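# Reinsert a camera's focusing slide into its focus block

## Task

Pick up the camera's focusing slide, which came off its pinion, left the focus block and now lies on the table. Push it back up into the block from underneath with the lens end pointing down, and stop when the mark on the slide is level with the mark on the block. The pinion is driven by turning the knobs.

## Robot and tools

Robot: two seven-joint arms, left_arm and right_arm, each with a parallel two-finger gripper. Measured bases: left_arm at (-0.035, +0.353, 0) m, right_arm at (+0.001, -0.275, 0) m, both turned only slightly about z. A two-camera stand sits behind the arms.

Frame: the scene frame. Origin at table-top height, midway between the nominal bases. +z is up, +x points out over the table, and left_arm is on the +y side; arm names do not match image sides. Printed hand positions and orientations may be off by a few cm, more at long reach. Gripper axes: the fingers point along its +z and close along its y. end_effector_position is the point between the closed pads, about 2 cm short of the tips; the tips travel about 10 mm further along +z as the fingers close, mostly while still wider than 40 mm.

One row = 14 numbers in [-1, 1]: dx, dy, dz, rx, ry, rz, opening for left_arm, then the same seven for right_arm. Both arms are always included. dx..rz are offsets, not poses: they are measured from that arm's Hand target at the start of the action or move, along scene axes, and the turn is about the Hand target's position. 1.0 equals 0.6 m or 180 degrees; rx, ry, rz form a single rotation vector. A translation longer than 1.0 may be scaled down along its line. Opening is absolute, not an offset: +1 fully open (0.084 m), -1 closed. To keep a gripper unchanged, resend its current command (see Tool commands); 0 means half open, not 'no change'. Six zeros for an arm re-request its current Hand target.

execute_actions(actions, cameras): actions is a list of actions; each action is up to 15 rows, one per 1/30 s step, and a short action repeats its last row to fill 15 steps. Every row in one action counts from the same start pose, and the next action starts from the new Hand target, so repeating an offset keeps moving. Pictures come back only when actions is [] or cameras names them (['all'], specific names, or [] for none). An unknown camera name voids the call.

move(target, speed, blend, opening_speed, blocking, cameras): straight-line motion toward one row, or a list of up to 15 rows, all offsets from the same starting Hand targets. speed: m/s, 0.002 to 1 (default 0.25); rotation is capped at twice that in rad/s; one value or one per target. blend: corner rounding in m for lists; 0 stops at each point. opening_speed: openings change gradually, in scale units per second, at least 0.2. blocking=false returns after about 0.5 s while the move continues. Paths take at least 0.5 s and are cut off at 10 s; they do not avoid obstacles or the other arm. Fast moves lag, stray and overshoot, most of all with a nearly straight arm. The result adds a move: line such as done, off_target, moving, held or fault, plus limits (paced = pose clipped, held = steps withheld). An arm not named in it ended within 3 mm and 2 degrees of its target. Neither done nor off_target tells you about contact.

wait(seconds 0 to 10): the scene runs on with the last commands held. stop(): brakes a running move, needing some distance. zoom_image(camera, region [x0,y0,x1,y1] in pixels, at most 504x504): enlarges part of the newest picture from cam_head_left, cam_head_right, cam_high, cam_low, cam_left_wrist or cam_right_wrist. clear_fault(arm): clears a reported torque fault on left_arm or right_arm. finished_scene(scene): ends the current scene, giving its number; this cannot be undone.

Control behaviour: each step, the commanded pose is limited to 70 mm and 16 degrees from the measured gripper, then damped IK moves the joints, favouring position. The Hand target in a result is the last command after this clip. A gripper may settle short of it; send the missing distance as an offset. An arm blocked by contact keeps pushing. To relieve it, command the target back past the gripper. Large wrist turns can swing the elbow.

Results: per gripper end_effector_position (m), end_effector_quat_wxyz, velocities (m/s, rad/s), Joint positions (the last value is the measured finger gap in m), joint torques (include the arm's own weight; carry offset and noise; positive toward larger joint angle), grip_measured (opening on the command scale), Tool commands, and a Wrist depth grid of 7x7 median distances in mm (172 to 3000, '-' = no value). 'within noise' means the arm is still. Camera calibration (K, distortion, T_world_to_cam) is given per camera; fixed cameras may have shifted up to about 2.3 degrees and 9 mm.

Gripping: to hold something, command an opening clearly below grip_measured; the further below, the harder the squeeze (about 24 N per pad at most). Closing fast presses harder.

Avoid: dropping the slide or letting go of it while it moves, or letting anything fall off the table. Do not hit hard, slam, or press hard against the block or table. Any contact or squeeze between the two arms is dangerous; the clearance check may hold commands but does not guarantee avoidance. Joint contact-torque limits (N m): waist 40.8, shoulder 41, upper arm roll 26.1, elbow 26.1, forearm roll 26.1, wrist pitch 14, wrist roll 14.7. Exceeding one, or sitting at a motor's torque limit for 1 s, or overloading for too long, stops the arm until clear_fault is called. Long holding, stretched reach or pushing at unreachable poses heats motors: MOTOR HOT appears at 65 °C, and at 80 °C the arm brakes for 30 to 60 s or more. Loose objects may occasionally get a small push.

Each tool is called after ">>>" as name(argument=value, ...), one argument or row to a line, values as JSON.

## Session

>>> execute_actions(
  actions=[],
)

Scene clock: 0.00 s.
left_arm: end_effector_position=(+0.6308, +0.3053, +0.2228) grip_measured=+1.00 end_effector_quat_wxyz=(-0.112, +0.774, +0.108, +0.613) | right_arm: end_effector_position=(+0.2052, -0.4407, +0.1428) grip_measured=+1.00 end_effector_quat_wxyz=(-0.518, -0.227, +0.670, -0.481)
Joint positions: left_arm=[-0.052 0.329 -0.14 1.111 2.328 0.732 -2.507 0.084] | right_arm=[-1.498 -1.279 1.936 0.521 -0.026 1.17 2.465 0.084]
Joint velocities: within noise
Joint torques (N m): no reading
Wrist depth (mm): cam_left_wrist=[1686 2178 2372 2264 2099 1985 1571 / 1702 2242 2474 2286 2172 2044 1946 / 1686 2264 2483 2309 2172 2062 1665 / 1706 2228 2528 2422 2286 1019 1005 / 1694 2235 2664 2483 2356 1767 983 / 1715 2279 2685 2538 2389 2235 2008 / 579 1946 2257 2138 2138 2056 1828] | cam_right_wrist=[1364 1455 1578 1763 1898 2132 2422 / 1330 1437 1546 1715 1877 2068 2340 / 1307 1405 1496 1642 1823 1985 2235 / 1278 1356 1496 1615 1767 1924 2192 / 1257 1335 1443 1567 1706 1893 2080 / 1230 1310 1408 1550 1677 658 548 / 1199 1273 1377 1493 601 506 432]
Hand target: left_arm +0.6308, +0.3053, +0.2228; -0.112, +0.774, +0.108, +0.613 | right_arm +0.2052, -0.4407, +0.1428; -0.518, -0.227, +0.670, -0.481
Tool commands: left_gripper/opening=+1.0 right_gripper/opening=+1.0

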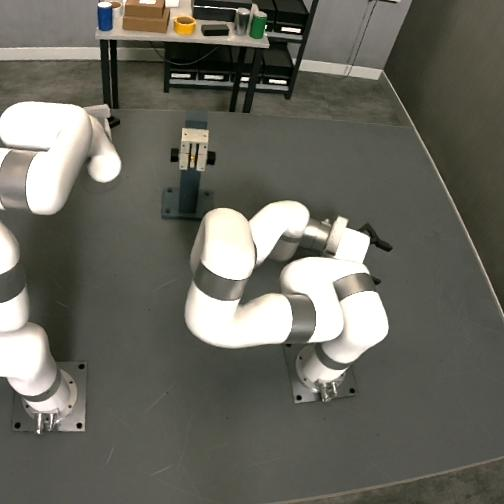

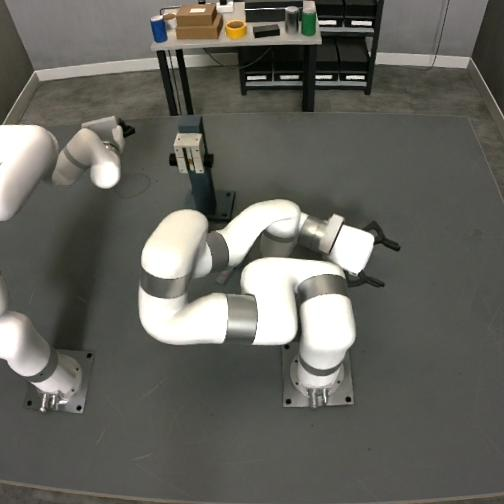

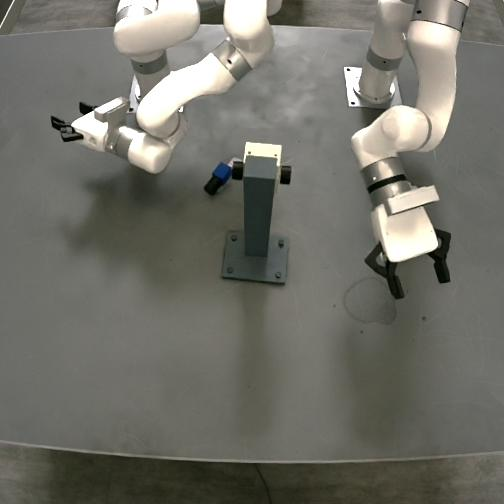

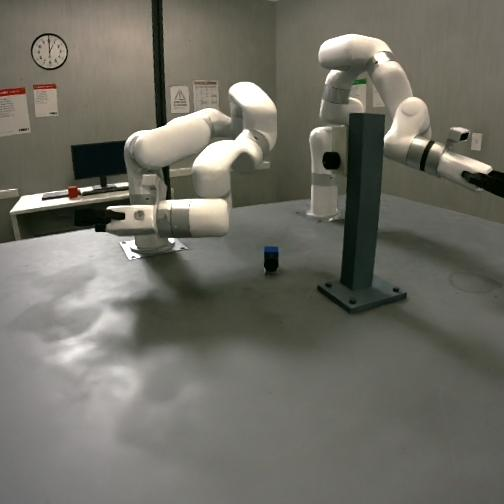

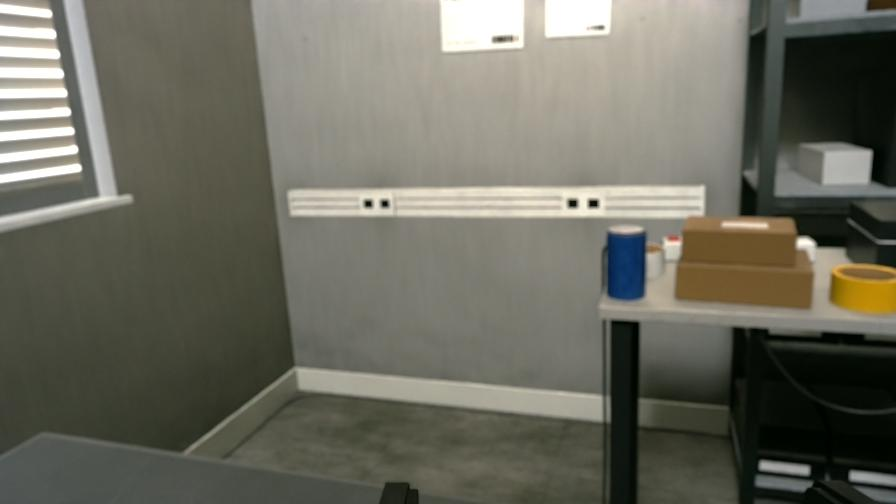

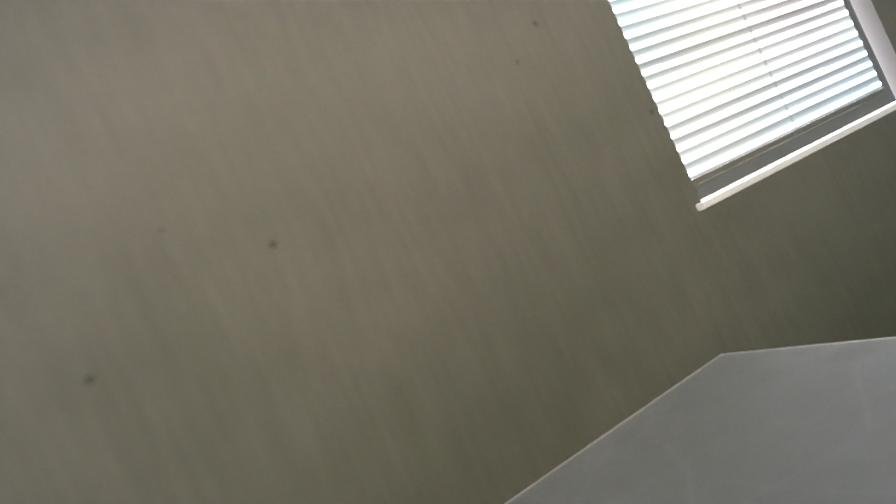

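>>> zoom_image(
  camera="cam_high",
  region=[180, 120, 320, 300],
)

>>> zoom_image(
  camera="cam_head_left",
  region=[140, 90, 250, 230],
)

>>> zoom_image(
  camera="cam_head_right",
  region=[140, 90, 260, 300],
)

>>> zoom_image(
  camera="cam_low",
  region=[240, 100, 420, 310],
)

Scaled by 2.800 from the camera's 504x504 image, which has a finer 720x720 frame.

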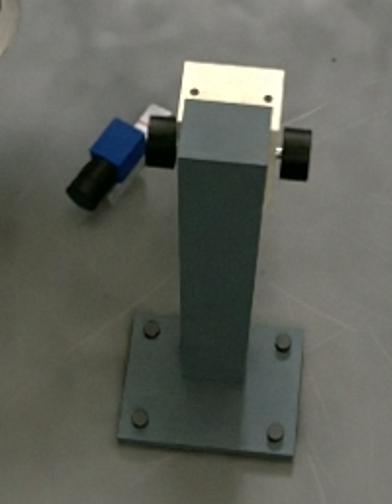

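Scaled by 3.600 from the camera's 504x504 image, which has a finer 720x720 frame.

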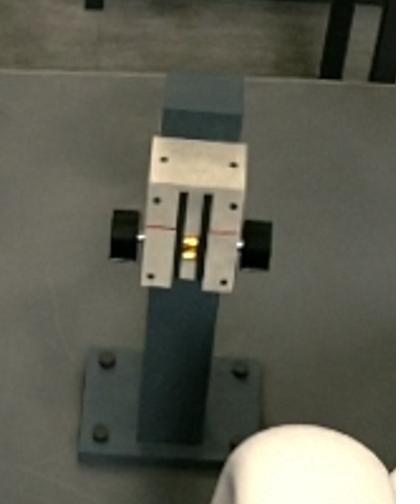

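Scaled by 2.400 from the camera's 504x504 image, which has a finer 720x720 frame.

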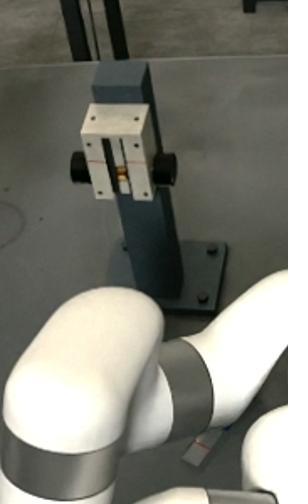

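Scaled by 2.400 from the camera's 504x504 image, which has a finer 720x720 frame.

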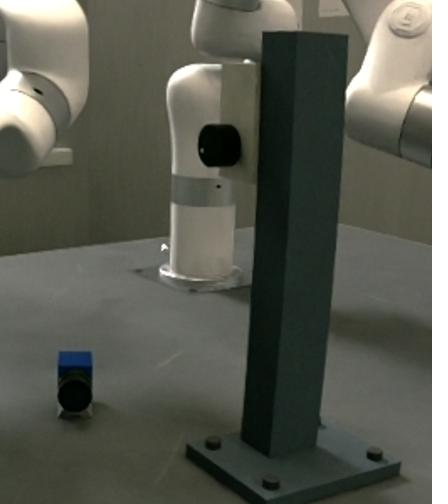

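>>> move(
  target=[
    [0,0,0,0,0,0,1,0.158,0.30,0.25,0.117,-0.236,-0.152,1],
    [0,0,0,0,0,0,1,0.158,0.535,0.20,0.2336,-0.472,-0.305,1],
  ],
  speed=0.3,
  blend=0.03,
  cameras=["all"],
)

Scene clock: 34.93 s.
left_arm: end_effector_position=(+0.6308, +0.3053, +0.2228) grip_measured=+1.00 end_effector_quat_wxyz=(-0.112, +0.774, +0.108, +0.613) | right_arm: end_effector_position=(+0.3000, -0.1197, +0.2628) grip_measured=+1.00 end_effector_quat_wxyz=(+0.000, +0.286, +0.958, +0.001)
Joint positions: left_arm=[-0.052 0.329 -0.14 1.111 2.328 0.732 -2.507 0.084] | right_arm=[-1.189 -1.367 0.906 0.873 0.958 1.91 3.248 0.084]
Joint torques (N m): left_arm=[-0.26 -28.99 -0.93 18.13 0.23 1.84 -0.03] | right_arm=[3.43 7.53 -14.54 3.68 2.39 -2.76 1.08]
Wrist depth (mm): cam_left_wrist=[1673 2151 2405 2242 2145 2026 1571 / 1673 2206 2474 2348 2158 2044 1940 / 1702 2206 2519 2381 2235 2056 1661 / 1694 2206 2585 2457 2271 1034 1005 / 1719 2228 2696 2547 2364 1758 987 / 1711 2220 2727 2501 2414 2242 2020 / 579 1940 2294 2132 2099 2093 1818] | cam_right_wrist=[386 396 397 396 395 395 394 / 386 395 396 394 393 395 392 / 393 395 393 393 394 392 392 / 393 394 394 392 391 392 390 / 394 393 392 392 392 390 391 / 391 392 392 392 389 390 389 / 392 391 391 390 389 388 387]
Hand target: left_arm +0.6308, +0.3053, +0.2228; -0.112, +0.774, +0.108, +0.613 | right_arm +0.3000, -0.1197, +0.2628; +0.000, +0.286, +0.958, +0.001
Off the commanded pose: left_arm 0.000 m, 0 deg | right_arm 0.000 m, 0 deg.
move: done
camera_calibration:
cam_right_wrist: T_world_to_cam=[[0.555611, 0.831441, -0.00101554, -0.0305521], [0.830945, -0.555321, -0.0339039, -0.232999], [-0.028753, 0.0179935, -0.999425, 0.402877], [0, 0, 0, 1]] pos_world=[0.222169, -0.111236, 0.394715]

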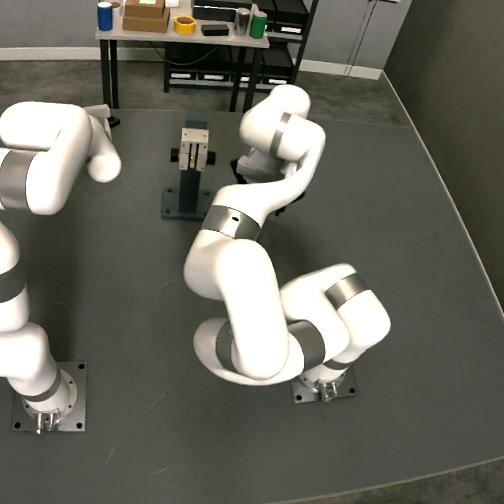

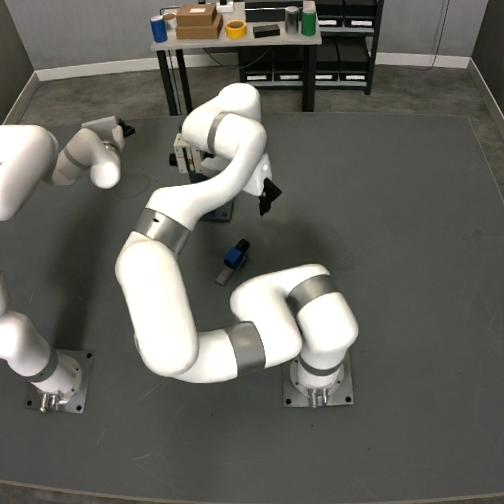

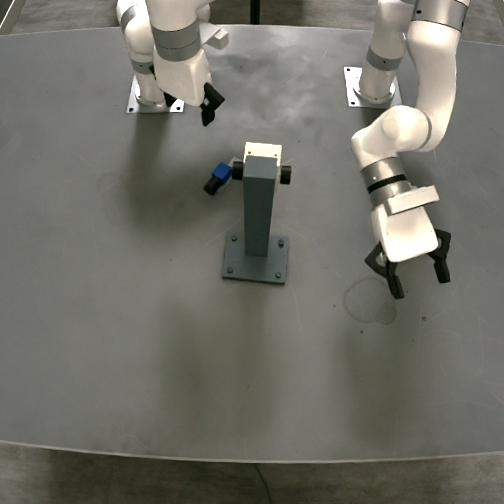

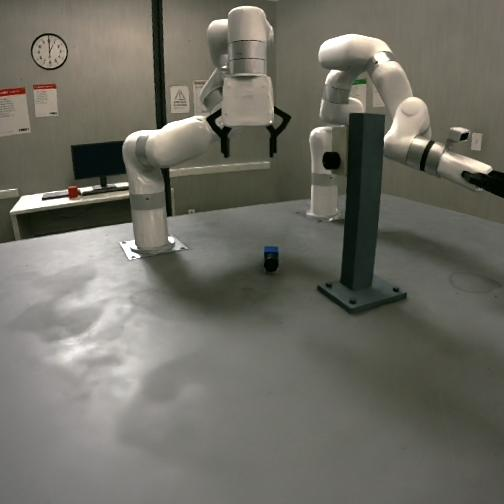

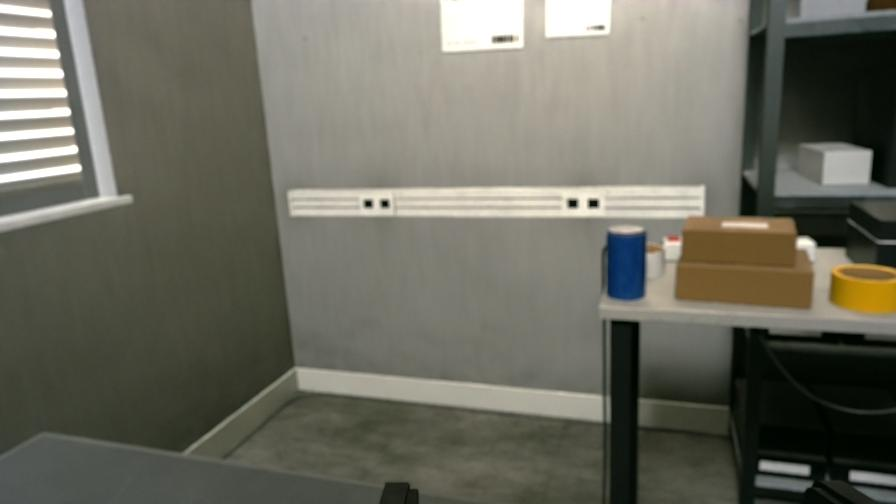

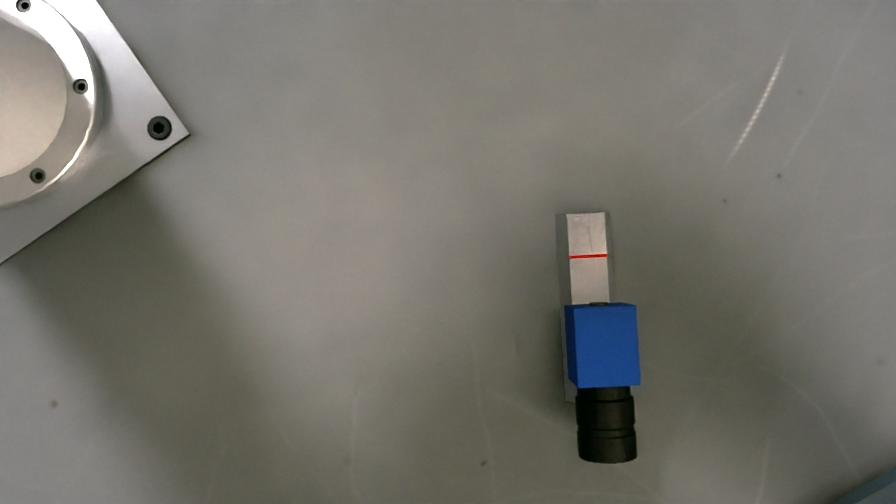

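>>> zoom_image(
  camera="cam_right_wrist",
  region=[520, 190, 680, 480],
)

>>> zoom_image(
  camera="cam_head_right",
  region=[200, 220, 270, 300],
)

Scaled by 1.738 from the camera's 896x504 image, which has a finer 1280x720 frame.

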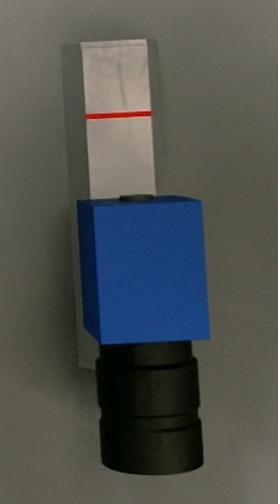

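Scaled by 6.300 from the camera's 504x504 image, which has a finer 720x720 frame.

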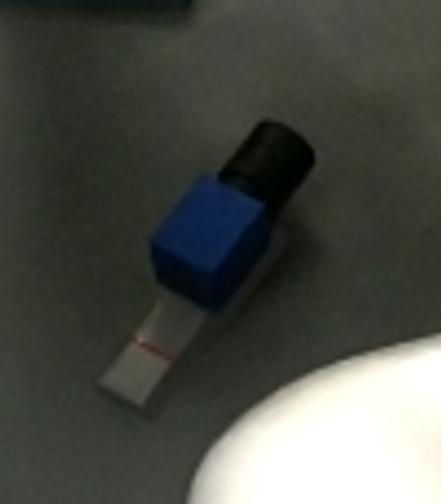

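>>> zoom_image(
  camera="cam_high",
  region=[140, 60, 280, 200],
)

>>> zoom_image(
  camera="cam_low",
  region=[190, 100, 310, 290],
)

Scaled by 3.600 from the camera's 504x504 image, which has a finer 720x720 frame.

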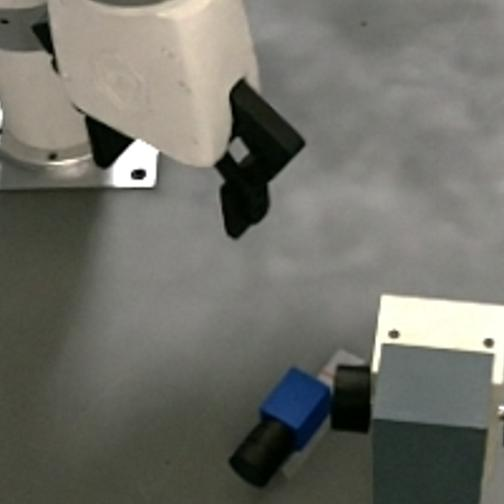

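Scaled by 2.653 from the camera's 504x504 image, which has a finer 720x720 frame.

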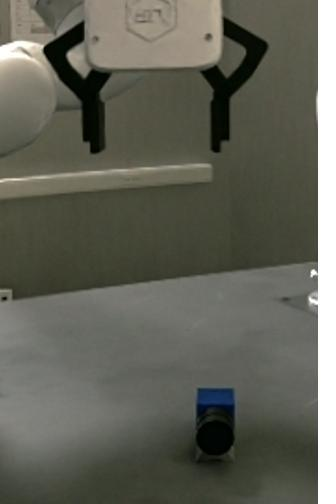

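>>> move(
  target=[0,0,0,0,0,0,1,-0.0067,0.093,-0.2213,0,0,0.0117,0.4],
  speed=0.25,
  cameras=["all"],
)

>>> zoom_image(
  camera="cam_low",
  region=[190, 140, 350, 300],
)

>>> zoom_image(
  camera="cam_high",
  region=[140, 90, 280, 230],
)

Scene clock: 75.67 s.
left_arm: end_effector_position=(+0.6308, +0.3053, +0.2228) grip_measured=+1.00 end_effector_quat_wxyz=(-0.112, +0.774, +0.108, +0.613) | right_arm: end_effector_position=(+0.2960, -0.0639, +0.1301) grip_measured=+0.39 end_effector_quat_wxyz=(+0.000, +0.268, +0.963, +0.001)
Joint positions: left_arm=[-0.052 0.329 -0.14 1.111 2.328 0.732 -2.507 0.084] | right_arm=[-1.037 -1.571 1.221 0.708 1.302 1.795 3.346 0.061]
Joint torques (N m): left_arm=[-0.14 -29.19 -0.94 18.25 0.34 1.76 -0.02] | right_arm=[3.12 8.13 -10.65 5.45 2.4 -2.75 1.01]
Wrist depth (mm): cam_left_wrist=[1681 2138 2364 2192 2062 1962 1550 / 1698 2213 2457 2279 2145 2062 1919 / 1698 2185 2528 2325 2206 2093 1686 / 1698 2228 2634 2439 2242 1020 1007 / 1723 2228 2685 2556 2348 1754 987 / 1686 2242 2675 2492 2483 2302 2014 / 577 1957 2213 2125 2093 2074 1823] | cam_right_wrist=[263 264 262 262 262 261 261 / 263 263 262 262 261 261 260 / 262 262 261 261 260 260 260 / 262 261 261 261 260 260 260 / 261 260 260 259 250 260 259 / 260 260 259 260 250 258 259 / 260 260 259 259 214 258 258]
Hand target: left_arm +0.6308, +0.3053, +0.2228; -0.112, +0.774, +0.108, +0.613 | right_arm +0.2960, -0.0639, +0.1300; +0.000, +0.268, +0.963, +0.001
Off the commanded pose: left_arm 0.000 m, 0 deg | right_arm 0.000 m, 0 deg.
move: done
camera_calibration:
cam_right_wrist: T_world_to_cam=[[0.524752, 0.851255, -0.000901696, -0.0644704], [0.850752, -0.524478, -0.0338245, -0.206995], [-0.0292662, 0.0169823, -0.999427, 0.269128], [0, 0, 0, 1]] pos_world=[0.217809, -0.058254, 0.261914]

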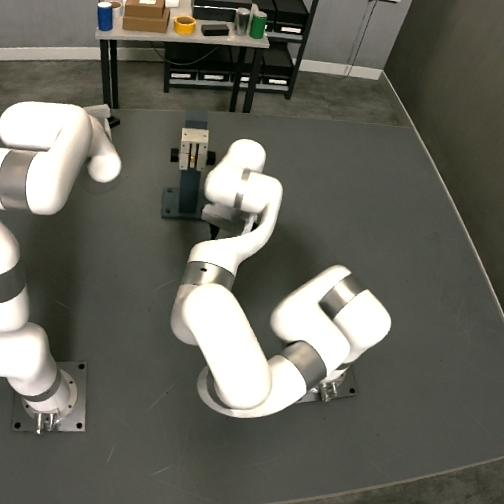

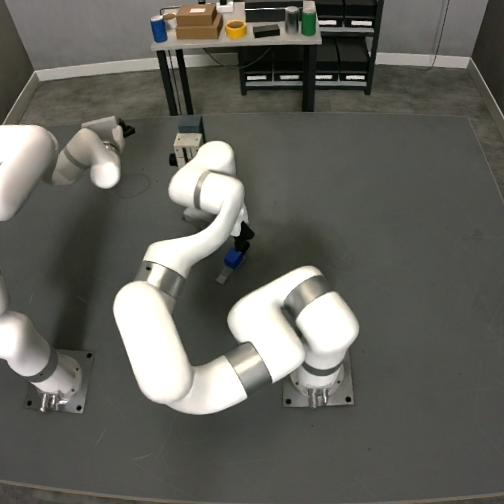

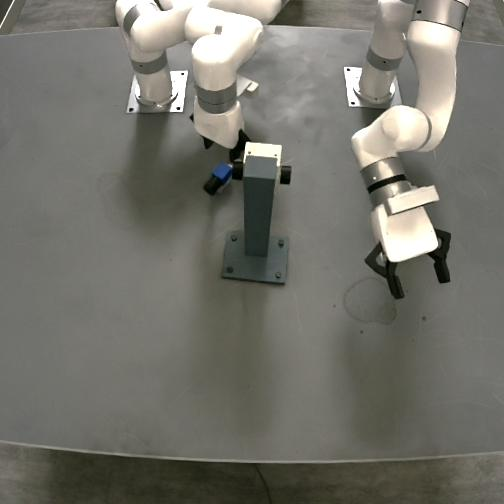

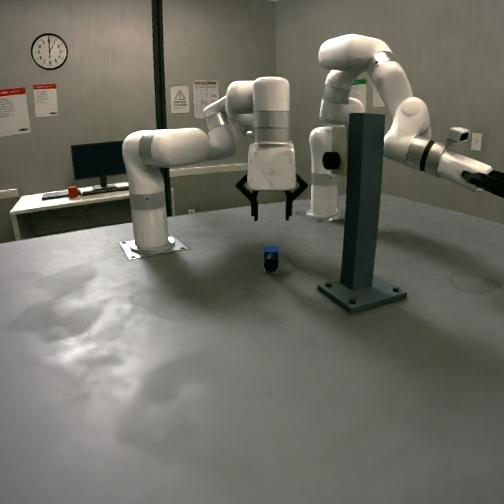

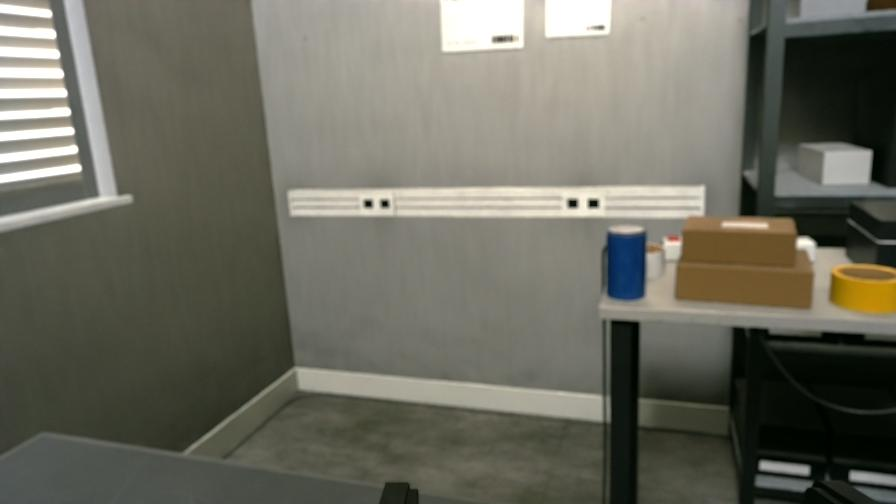

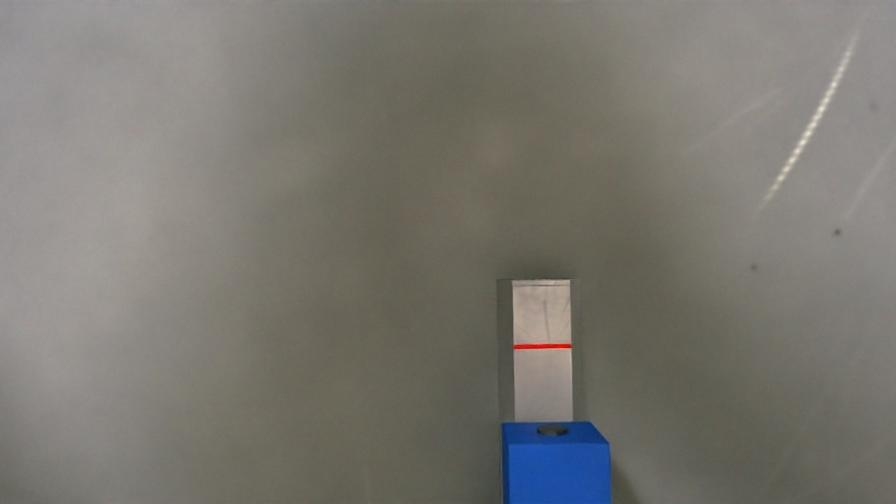

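Scaled by 3.150 from the camera's 504x504 image, which has a finer 720x720 frame.

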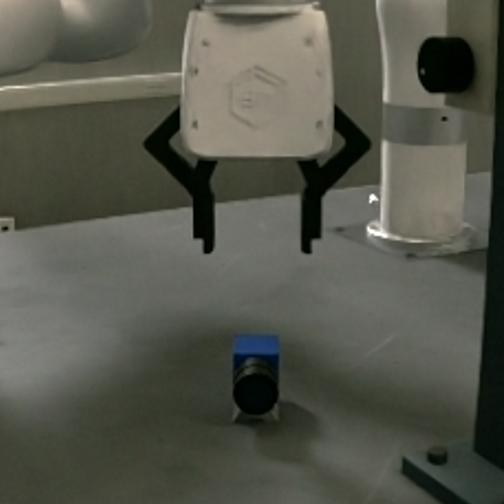

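Scaled by 3.600 from the camera's 504x504 image, which has a finer 720x720 frame.

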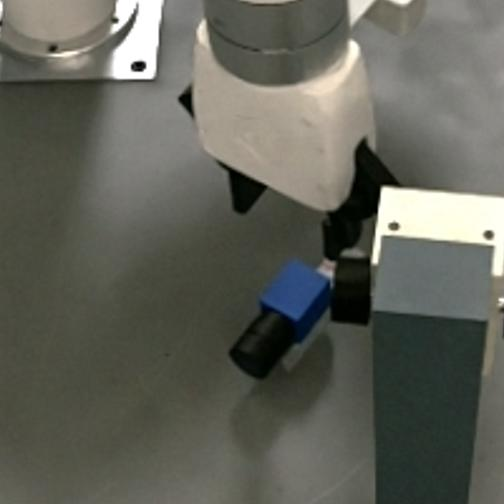

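>>> move(
  target=[
    [0,0,0,0,0,0,1,0.004,-0.0025,-0.153,0,0,0,0.4],
    [0,0,0,0,0,0,1,0.004,-0.0025,-0.153,0,0,0,-0.6],
  ],
  speed=0.15,
  opening_speed=1.5,
  cameras=["cam_low","cam_right_wrist","cam_high"],
)

Scene clock: 87.13 s.
left_arm: end_effector_position=(+0.6308, +0.3053, +0.2228) grip_measured=+1.00 end_effector_quat_wxyz=(-0.112, +0.774, +0.108, +0.613) | right_arm: end_effector_position=(+0.2984, -0.0654, +0.0382) grip_measured=-0.29 end_effector_quat_wxyz=(+0.000, +0.268, +0.963, +0.001)
Joint positions: left_arm=[-0.052 0.329 -0.14 1.111 2.328 0.732 -2.507 0.084] | right_arm=[-0.993 -1.647 1.484 0.64 1.548 1.684 3.354 0.031]
Joint torques (N m): left_arm=[0 -29.34 -1.01 18.17 0.37 1.76 -0.04] | right_arm=[-3.01 8.26 -11.09 1.99 0.99 -2.33 0.75]
Wrist depth (mm): cam_left_wrist=[1669 2199 2364 2220 2119 1974 1574 / 1686 2192 2431 2317 2165 2032 1930 / 1690 2235 2566 2356 2213 2056 1677 / 1711 2220 2614 2414 2249 1014 1000 / 1706 2271 2595 2492 2397 1754 994 / 1686 2286 2738 2575 2439 2279 1996 / 577 1946 2235 2138 2112 2038 1813] | cam_right_wrist=[- - - - - - - / - - - - - - - / - - - - - - - / - - - - - - - / - - - - - - - / - - - - - - - / - - - - - - -]
Hand target: left_arm +0.6308, +0.3053, +0.2228; -0.112, +0.774, +0.108, +0.613 | right_arm +0.2984, -0.0654, +0.0382; +0.000, +0.268, +0.963, +0.001
Off the commanded pose: left_arm 0.000 m, 0 deg | right_arm 0.000 m, 0 deg.
move: done
camera_calibration:
cam_right_wrist: T_world_to_cam=[[0.524751, 0.851255, -0.000986822, -0.064521], [0.850753, -0.52448, -0.033772, -0.212938], [-0.0292662, 0.0168824, -0.999429, 0.177471], [0, 0, 0, 1]] pos_world=[0.220209, -0.059754, 0.170114]
Images, in order (width x height): cam_high 504x504, cam_low 504x504, cam_right_wrist 896x504.

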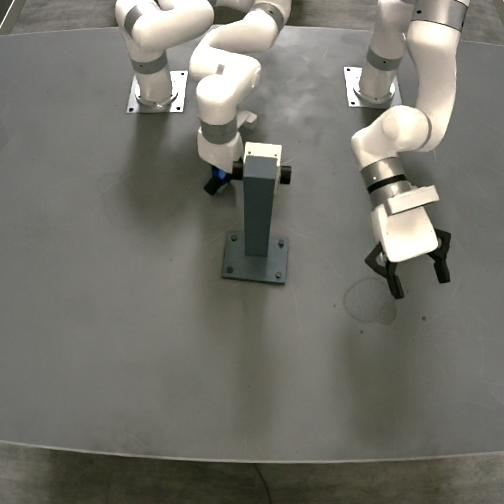

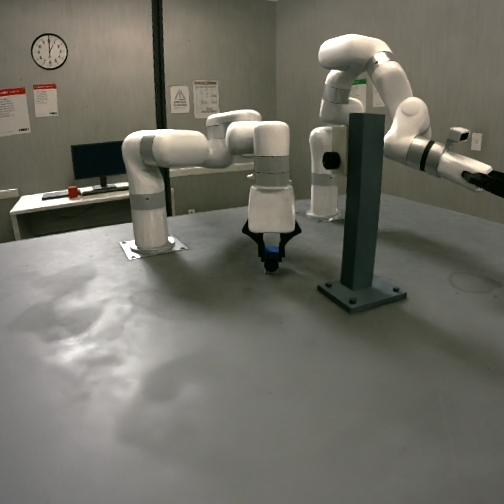

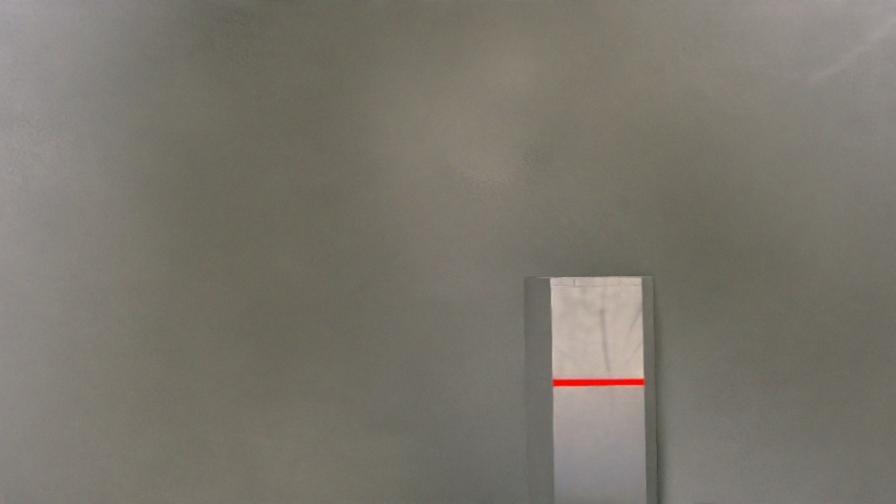

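>>> move(
  target=[
    [0,0,0,0,0,0,1,-0.03,-0.03,0.2,0,0,0,-0.95],
    [0,0,0,0,0,0,1,-0.014,0.009,0.24,0.6095,-0.1696,-0.6095,-0.95],
  ],
  speed=[0.15,0.35],
  blend=0.03,
  cameras=["all"],
)

>>> zoom_image(
  camera="cam_right_wrist",
  region=[270, 60, 720, 504],
)

Scene clock: 120.60 s.
left_arm: end_effector_position=(+0.6308, +0.3053, +0.2228) grip_measured=+1.00 end_effector_quat_wxyz=(-0.112, +0.774, +0.108, +0.613) | right_arm: end_effector_position=(+0.2830, -0.0778, +0.1651) grip_measured=-0.29 end_effector_quat_wxyz=(-0.004, +0.484, +0.838, +0.252)
Joint positions: left_arm=[-0.052 0.329 -0.14 1.111 2.328 0.732 -2.507 0.084] | right_arm=[-0.883 -1.605 1.043 0.312 1.592 1.775 3.703 0.031]
Joint torques (N m): left_arm=[-0.07 -29.37 -0.85 18.28 0.47 1.76 -0.03] | right_arm=[-3.59 12.27 -13.73 8.53 -0.06 -0.74 -1.03]
Wrist depth (mm): cam_left_wrist=[1673 2178 2372 2242 2125 1985 1596 / 1702 2178 2474 2302 2145 2020 1898 / 1698 2235 2528 2389 2220 2087 1669 / 1723 2199 2585 2414 2279 1026 1003 / 1711 2235 2675 2510 2340 1736 992 / 1681 2271 2664 2538 2422 2271 2020 / 579 1924 2249 2112 2125 2008 1828] | cam_right_wrist=[279 300 327 358 397 444 500 / 270 292 317 347 383 425 471 / 262 282 306 334 367 404 446 / 256 275 298 324 355 388 430 / 251 269 290 - - 376 414 / 244 262 282 - - 363 395 / 238 254 273 - - 346 346]
Hand target: left_arm +0.6308, +0.3053, +0.2228; -0.112, +0.774, +0.108, +0.613 | right_arm +0.2830, -0.0778, +0.1651; -0.004, +0.484, +0.838, +0.252 (not the last commanded pose)
Off the commanded pose: left_arm 0.000 m, 0 deg | right_arm 0.026 m, 117 deg.
move: held (right_arm; a check stopped the path); path passed 1 of 2 targets; limits=held
pose unreachable (right arm): on one or more control steps of this call, first in action 0 (counted from 0), this arm could not follow its commanded pose, so it was not sent that pose on those steps. It may still have moved: this result reports where it is.
cause: moving toward the commanded pose would bring two parts of the arm too close to each other (joints 3 (upper arm roll) to 5 (forearm roll) lie between them).
camera_calibration:
cam_right_wrist: T_world_to_cam=[[0.818583, 0.398517, 0.41365, -0.232625], [0.531709, -0.798155, -0.283258, -0.0918568], [0.217274, 0.451811, -0.865251, 0.245886], [0, 0, 0, 1]] pos_world=[0.18584, -0.0917051, 0.28296]

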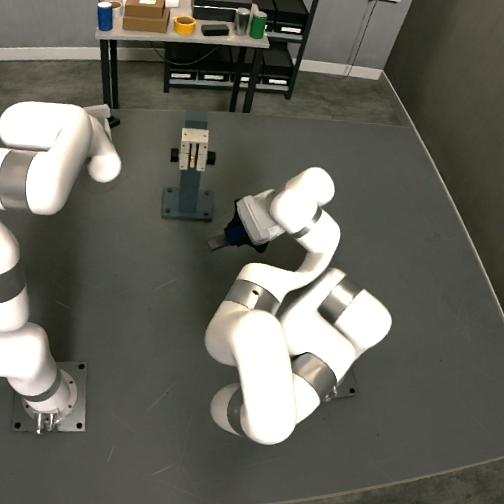

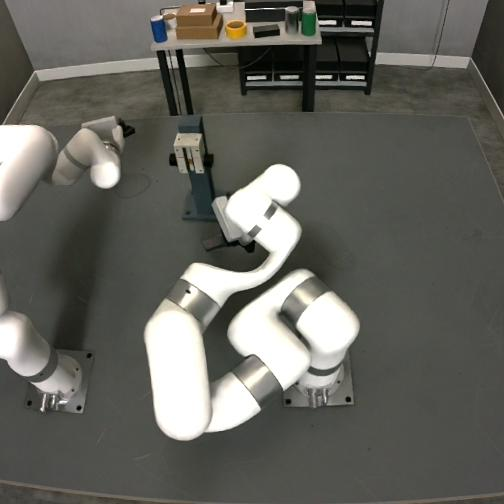

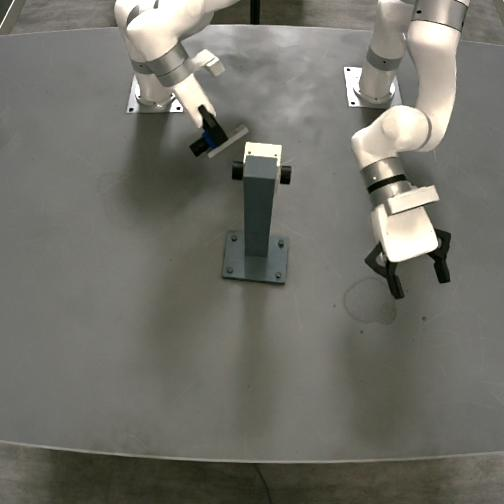

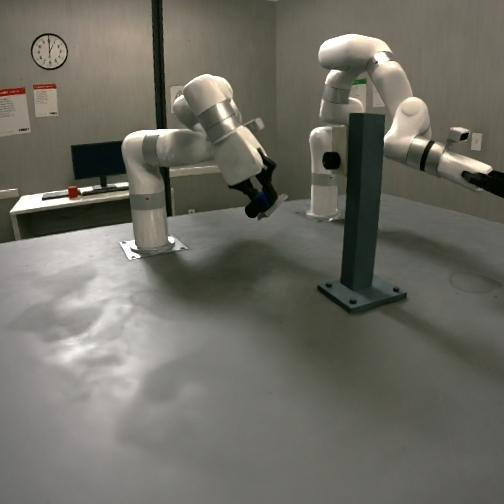

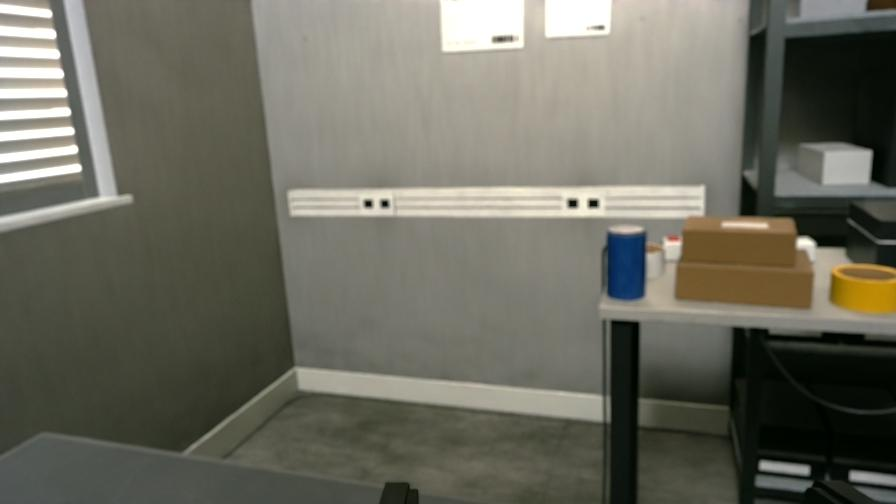

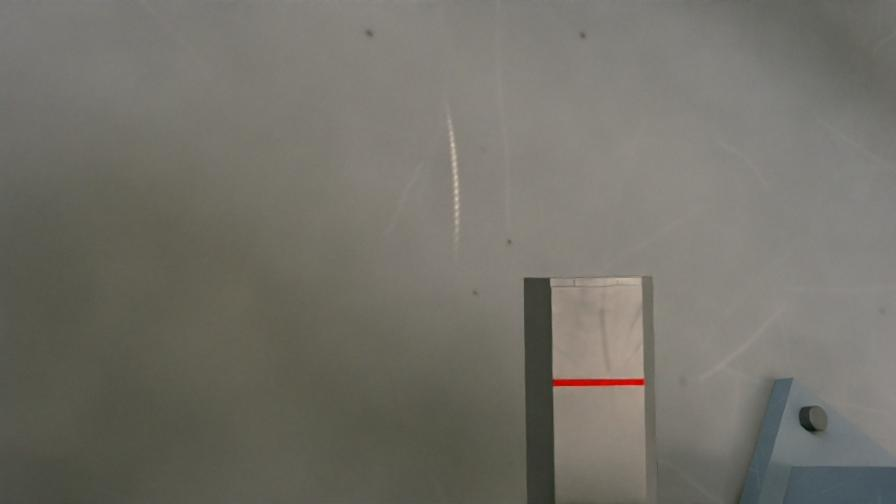

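Scaled by 1.120 from the camera's 896x504 image, which has a finer 1280x720 frame.

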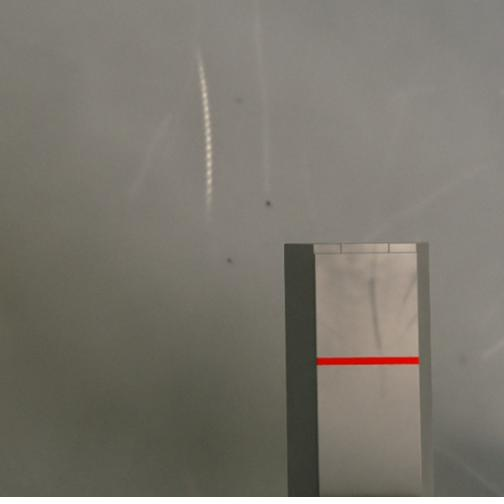

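>>> move(
  target=[
    [0,0,0,0,0,0,1,0.195,-0.12,0.142,0.15,-0.042,-0.151,-0.95],
    [0,0,0,0,0,0,1,0.195,-0.05,0.10,0.30,-0.083,-0.303,-0.95],
    [0,0,0,0,0,0,1,0.145,0.13,-0.015,0.45,-0.125,-0.454,-0.95],
  ],
  speed=0.3,
  blend=0.03,
  cameras=["all"],
)

Scene clock: 144.60 s.
left_arm: end_effector_position=(+0.6308, +0.3053, +0.2228) grip_measured=+1.00 end_effector_quat_wxyz=(-0.112, +0.774, +0.108, +0.613) | right_arm: end_effector_position=(+0.3991, -0.1428, +0.2458) grip_measured=-0.29 end_effector_quat_wxyz=(-0.007, +0.653, +0.575, +0.494)
Joint positions: left_arm=[-0.052 0.329 -0.14 1.111 2.328 0.732 -2.507 0.084] | right_arm=[-1.159 -1.356 1.017 0.289 2.014 1.592 3.926 0.031]
Joint torques (N m): left_arm=[-0.4 -29.66 -0.95 18.2 0.55 1.7 -0.07] | right_arm=[-3.59 10.3 -13.87 10.83 1.23 0.3 -1.06]
Wrist depth (mm): cam_left_wrist=[1669 2206 2372 2249 2099 1991 1600 / 1669 2199 2465 2279 2145 2044 1903 / 1686 2206 2465 2317 2165 2119 1686 / 1677 2206 2604 2439 2302 1022 1004 / 1754 2242 2664 2510 2348 1723 984 / 1723 2242 2675 2501 2381 2257 2014 / 582 1898 2271 2119 2119 2038 1809] | cam_right_wrist=[566 683 814 246 205 220 2474 / 509 603 685 253 218 249 2431 / 454 528 604 232 250 2727 2405 / 419 479 544 294 809 2727 2257 / 389 441 467 - 2874 2566 1211 / 363 398 366 - - 1763 1203 / 334 371 375 - - 653 2249]
Hand target: left_arm +0.6308, +0.3053, +0.2228; -0.112, +0.774, +0.108, +0.613 | right_arm +0.3991, -0.1428, +0.2458; -0.007, +0.653, +0.575, +0.494 (not the last commanded pose)
Off the commanded pose: left_arm 0.000 m, 0 deg | right_arm 0.171 m, 72 deg.
move: held (right_arm; a check stopped the path); path passed 1 of 3 targets; limits=held
pose unreachable (right arm): on one or more control steps of this call, first in action 0 (counted from 0), this arm could not follow its commanded pose, so it was not sent that pose on those steps. It may still have moved: this result reports where it is.
cause: moving toward the commanded pose would bring two parts of the arm too close to each other (joints 3 (upper arm roll) to 5 (forearm roll) lie between them).
camera_calibration:
cam_right_wrist: T_world_to_cam=[[0.759956, -0.3455, 0.550543, -0.451574], [0.162214, -0.719403, -0.675386, 0.0724908], [0.629408, 0.602569, -0.490669, 0.0848061], [0, 0, 0, 1]] pos_world=[0.27804, -0.15497, 0.339182]

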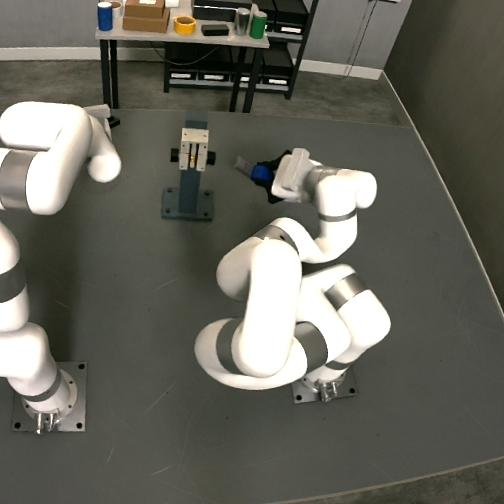

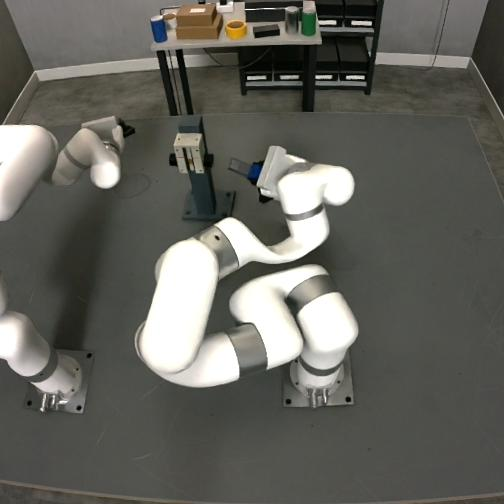

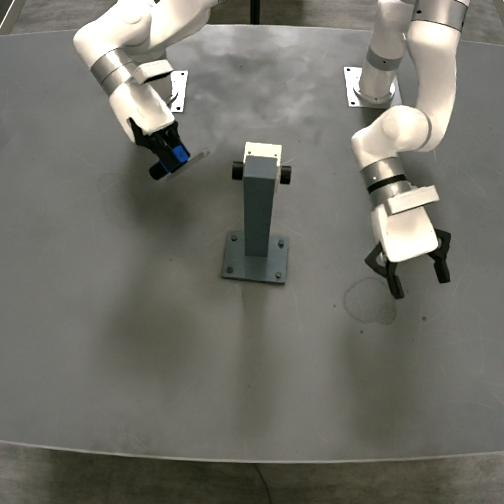

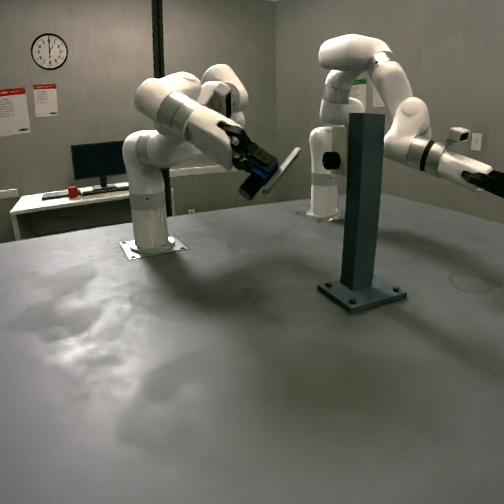

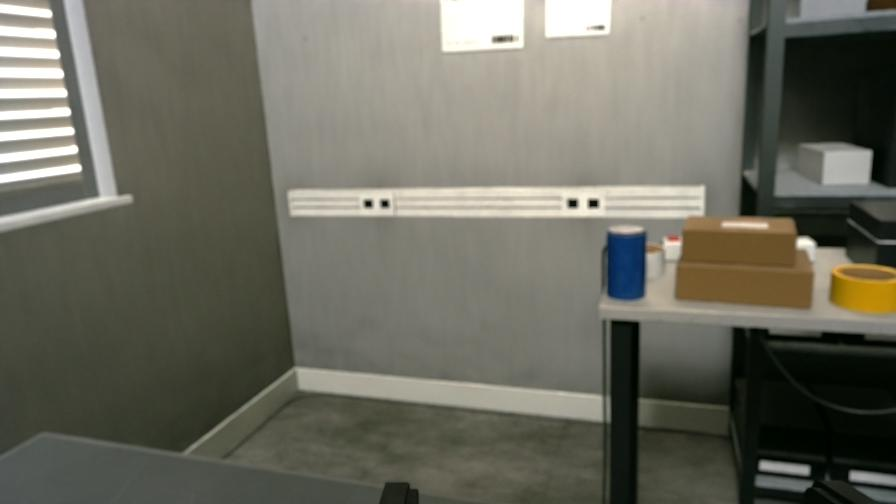

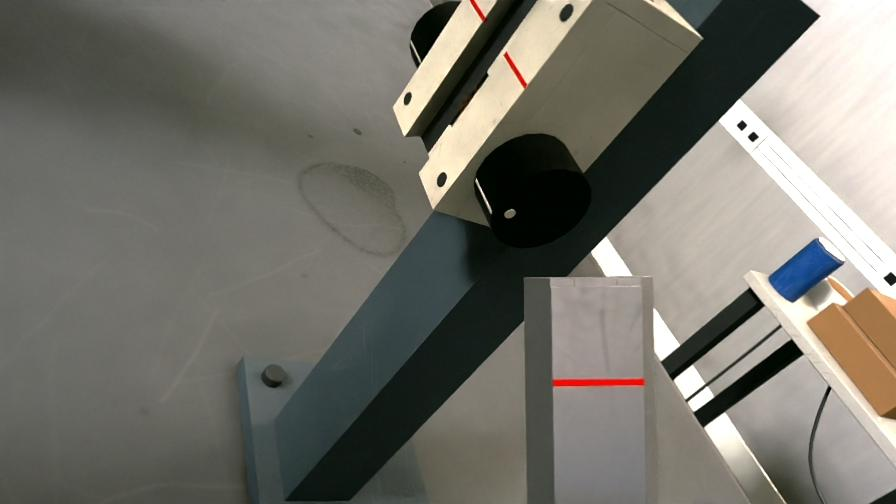

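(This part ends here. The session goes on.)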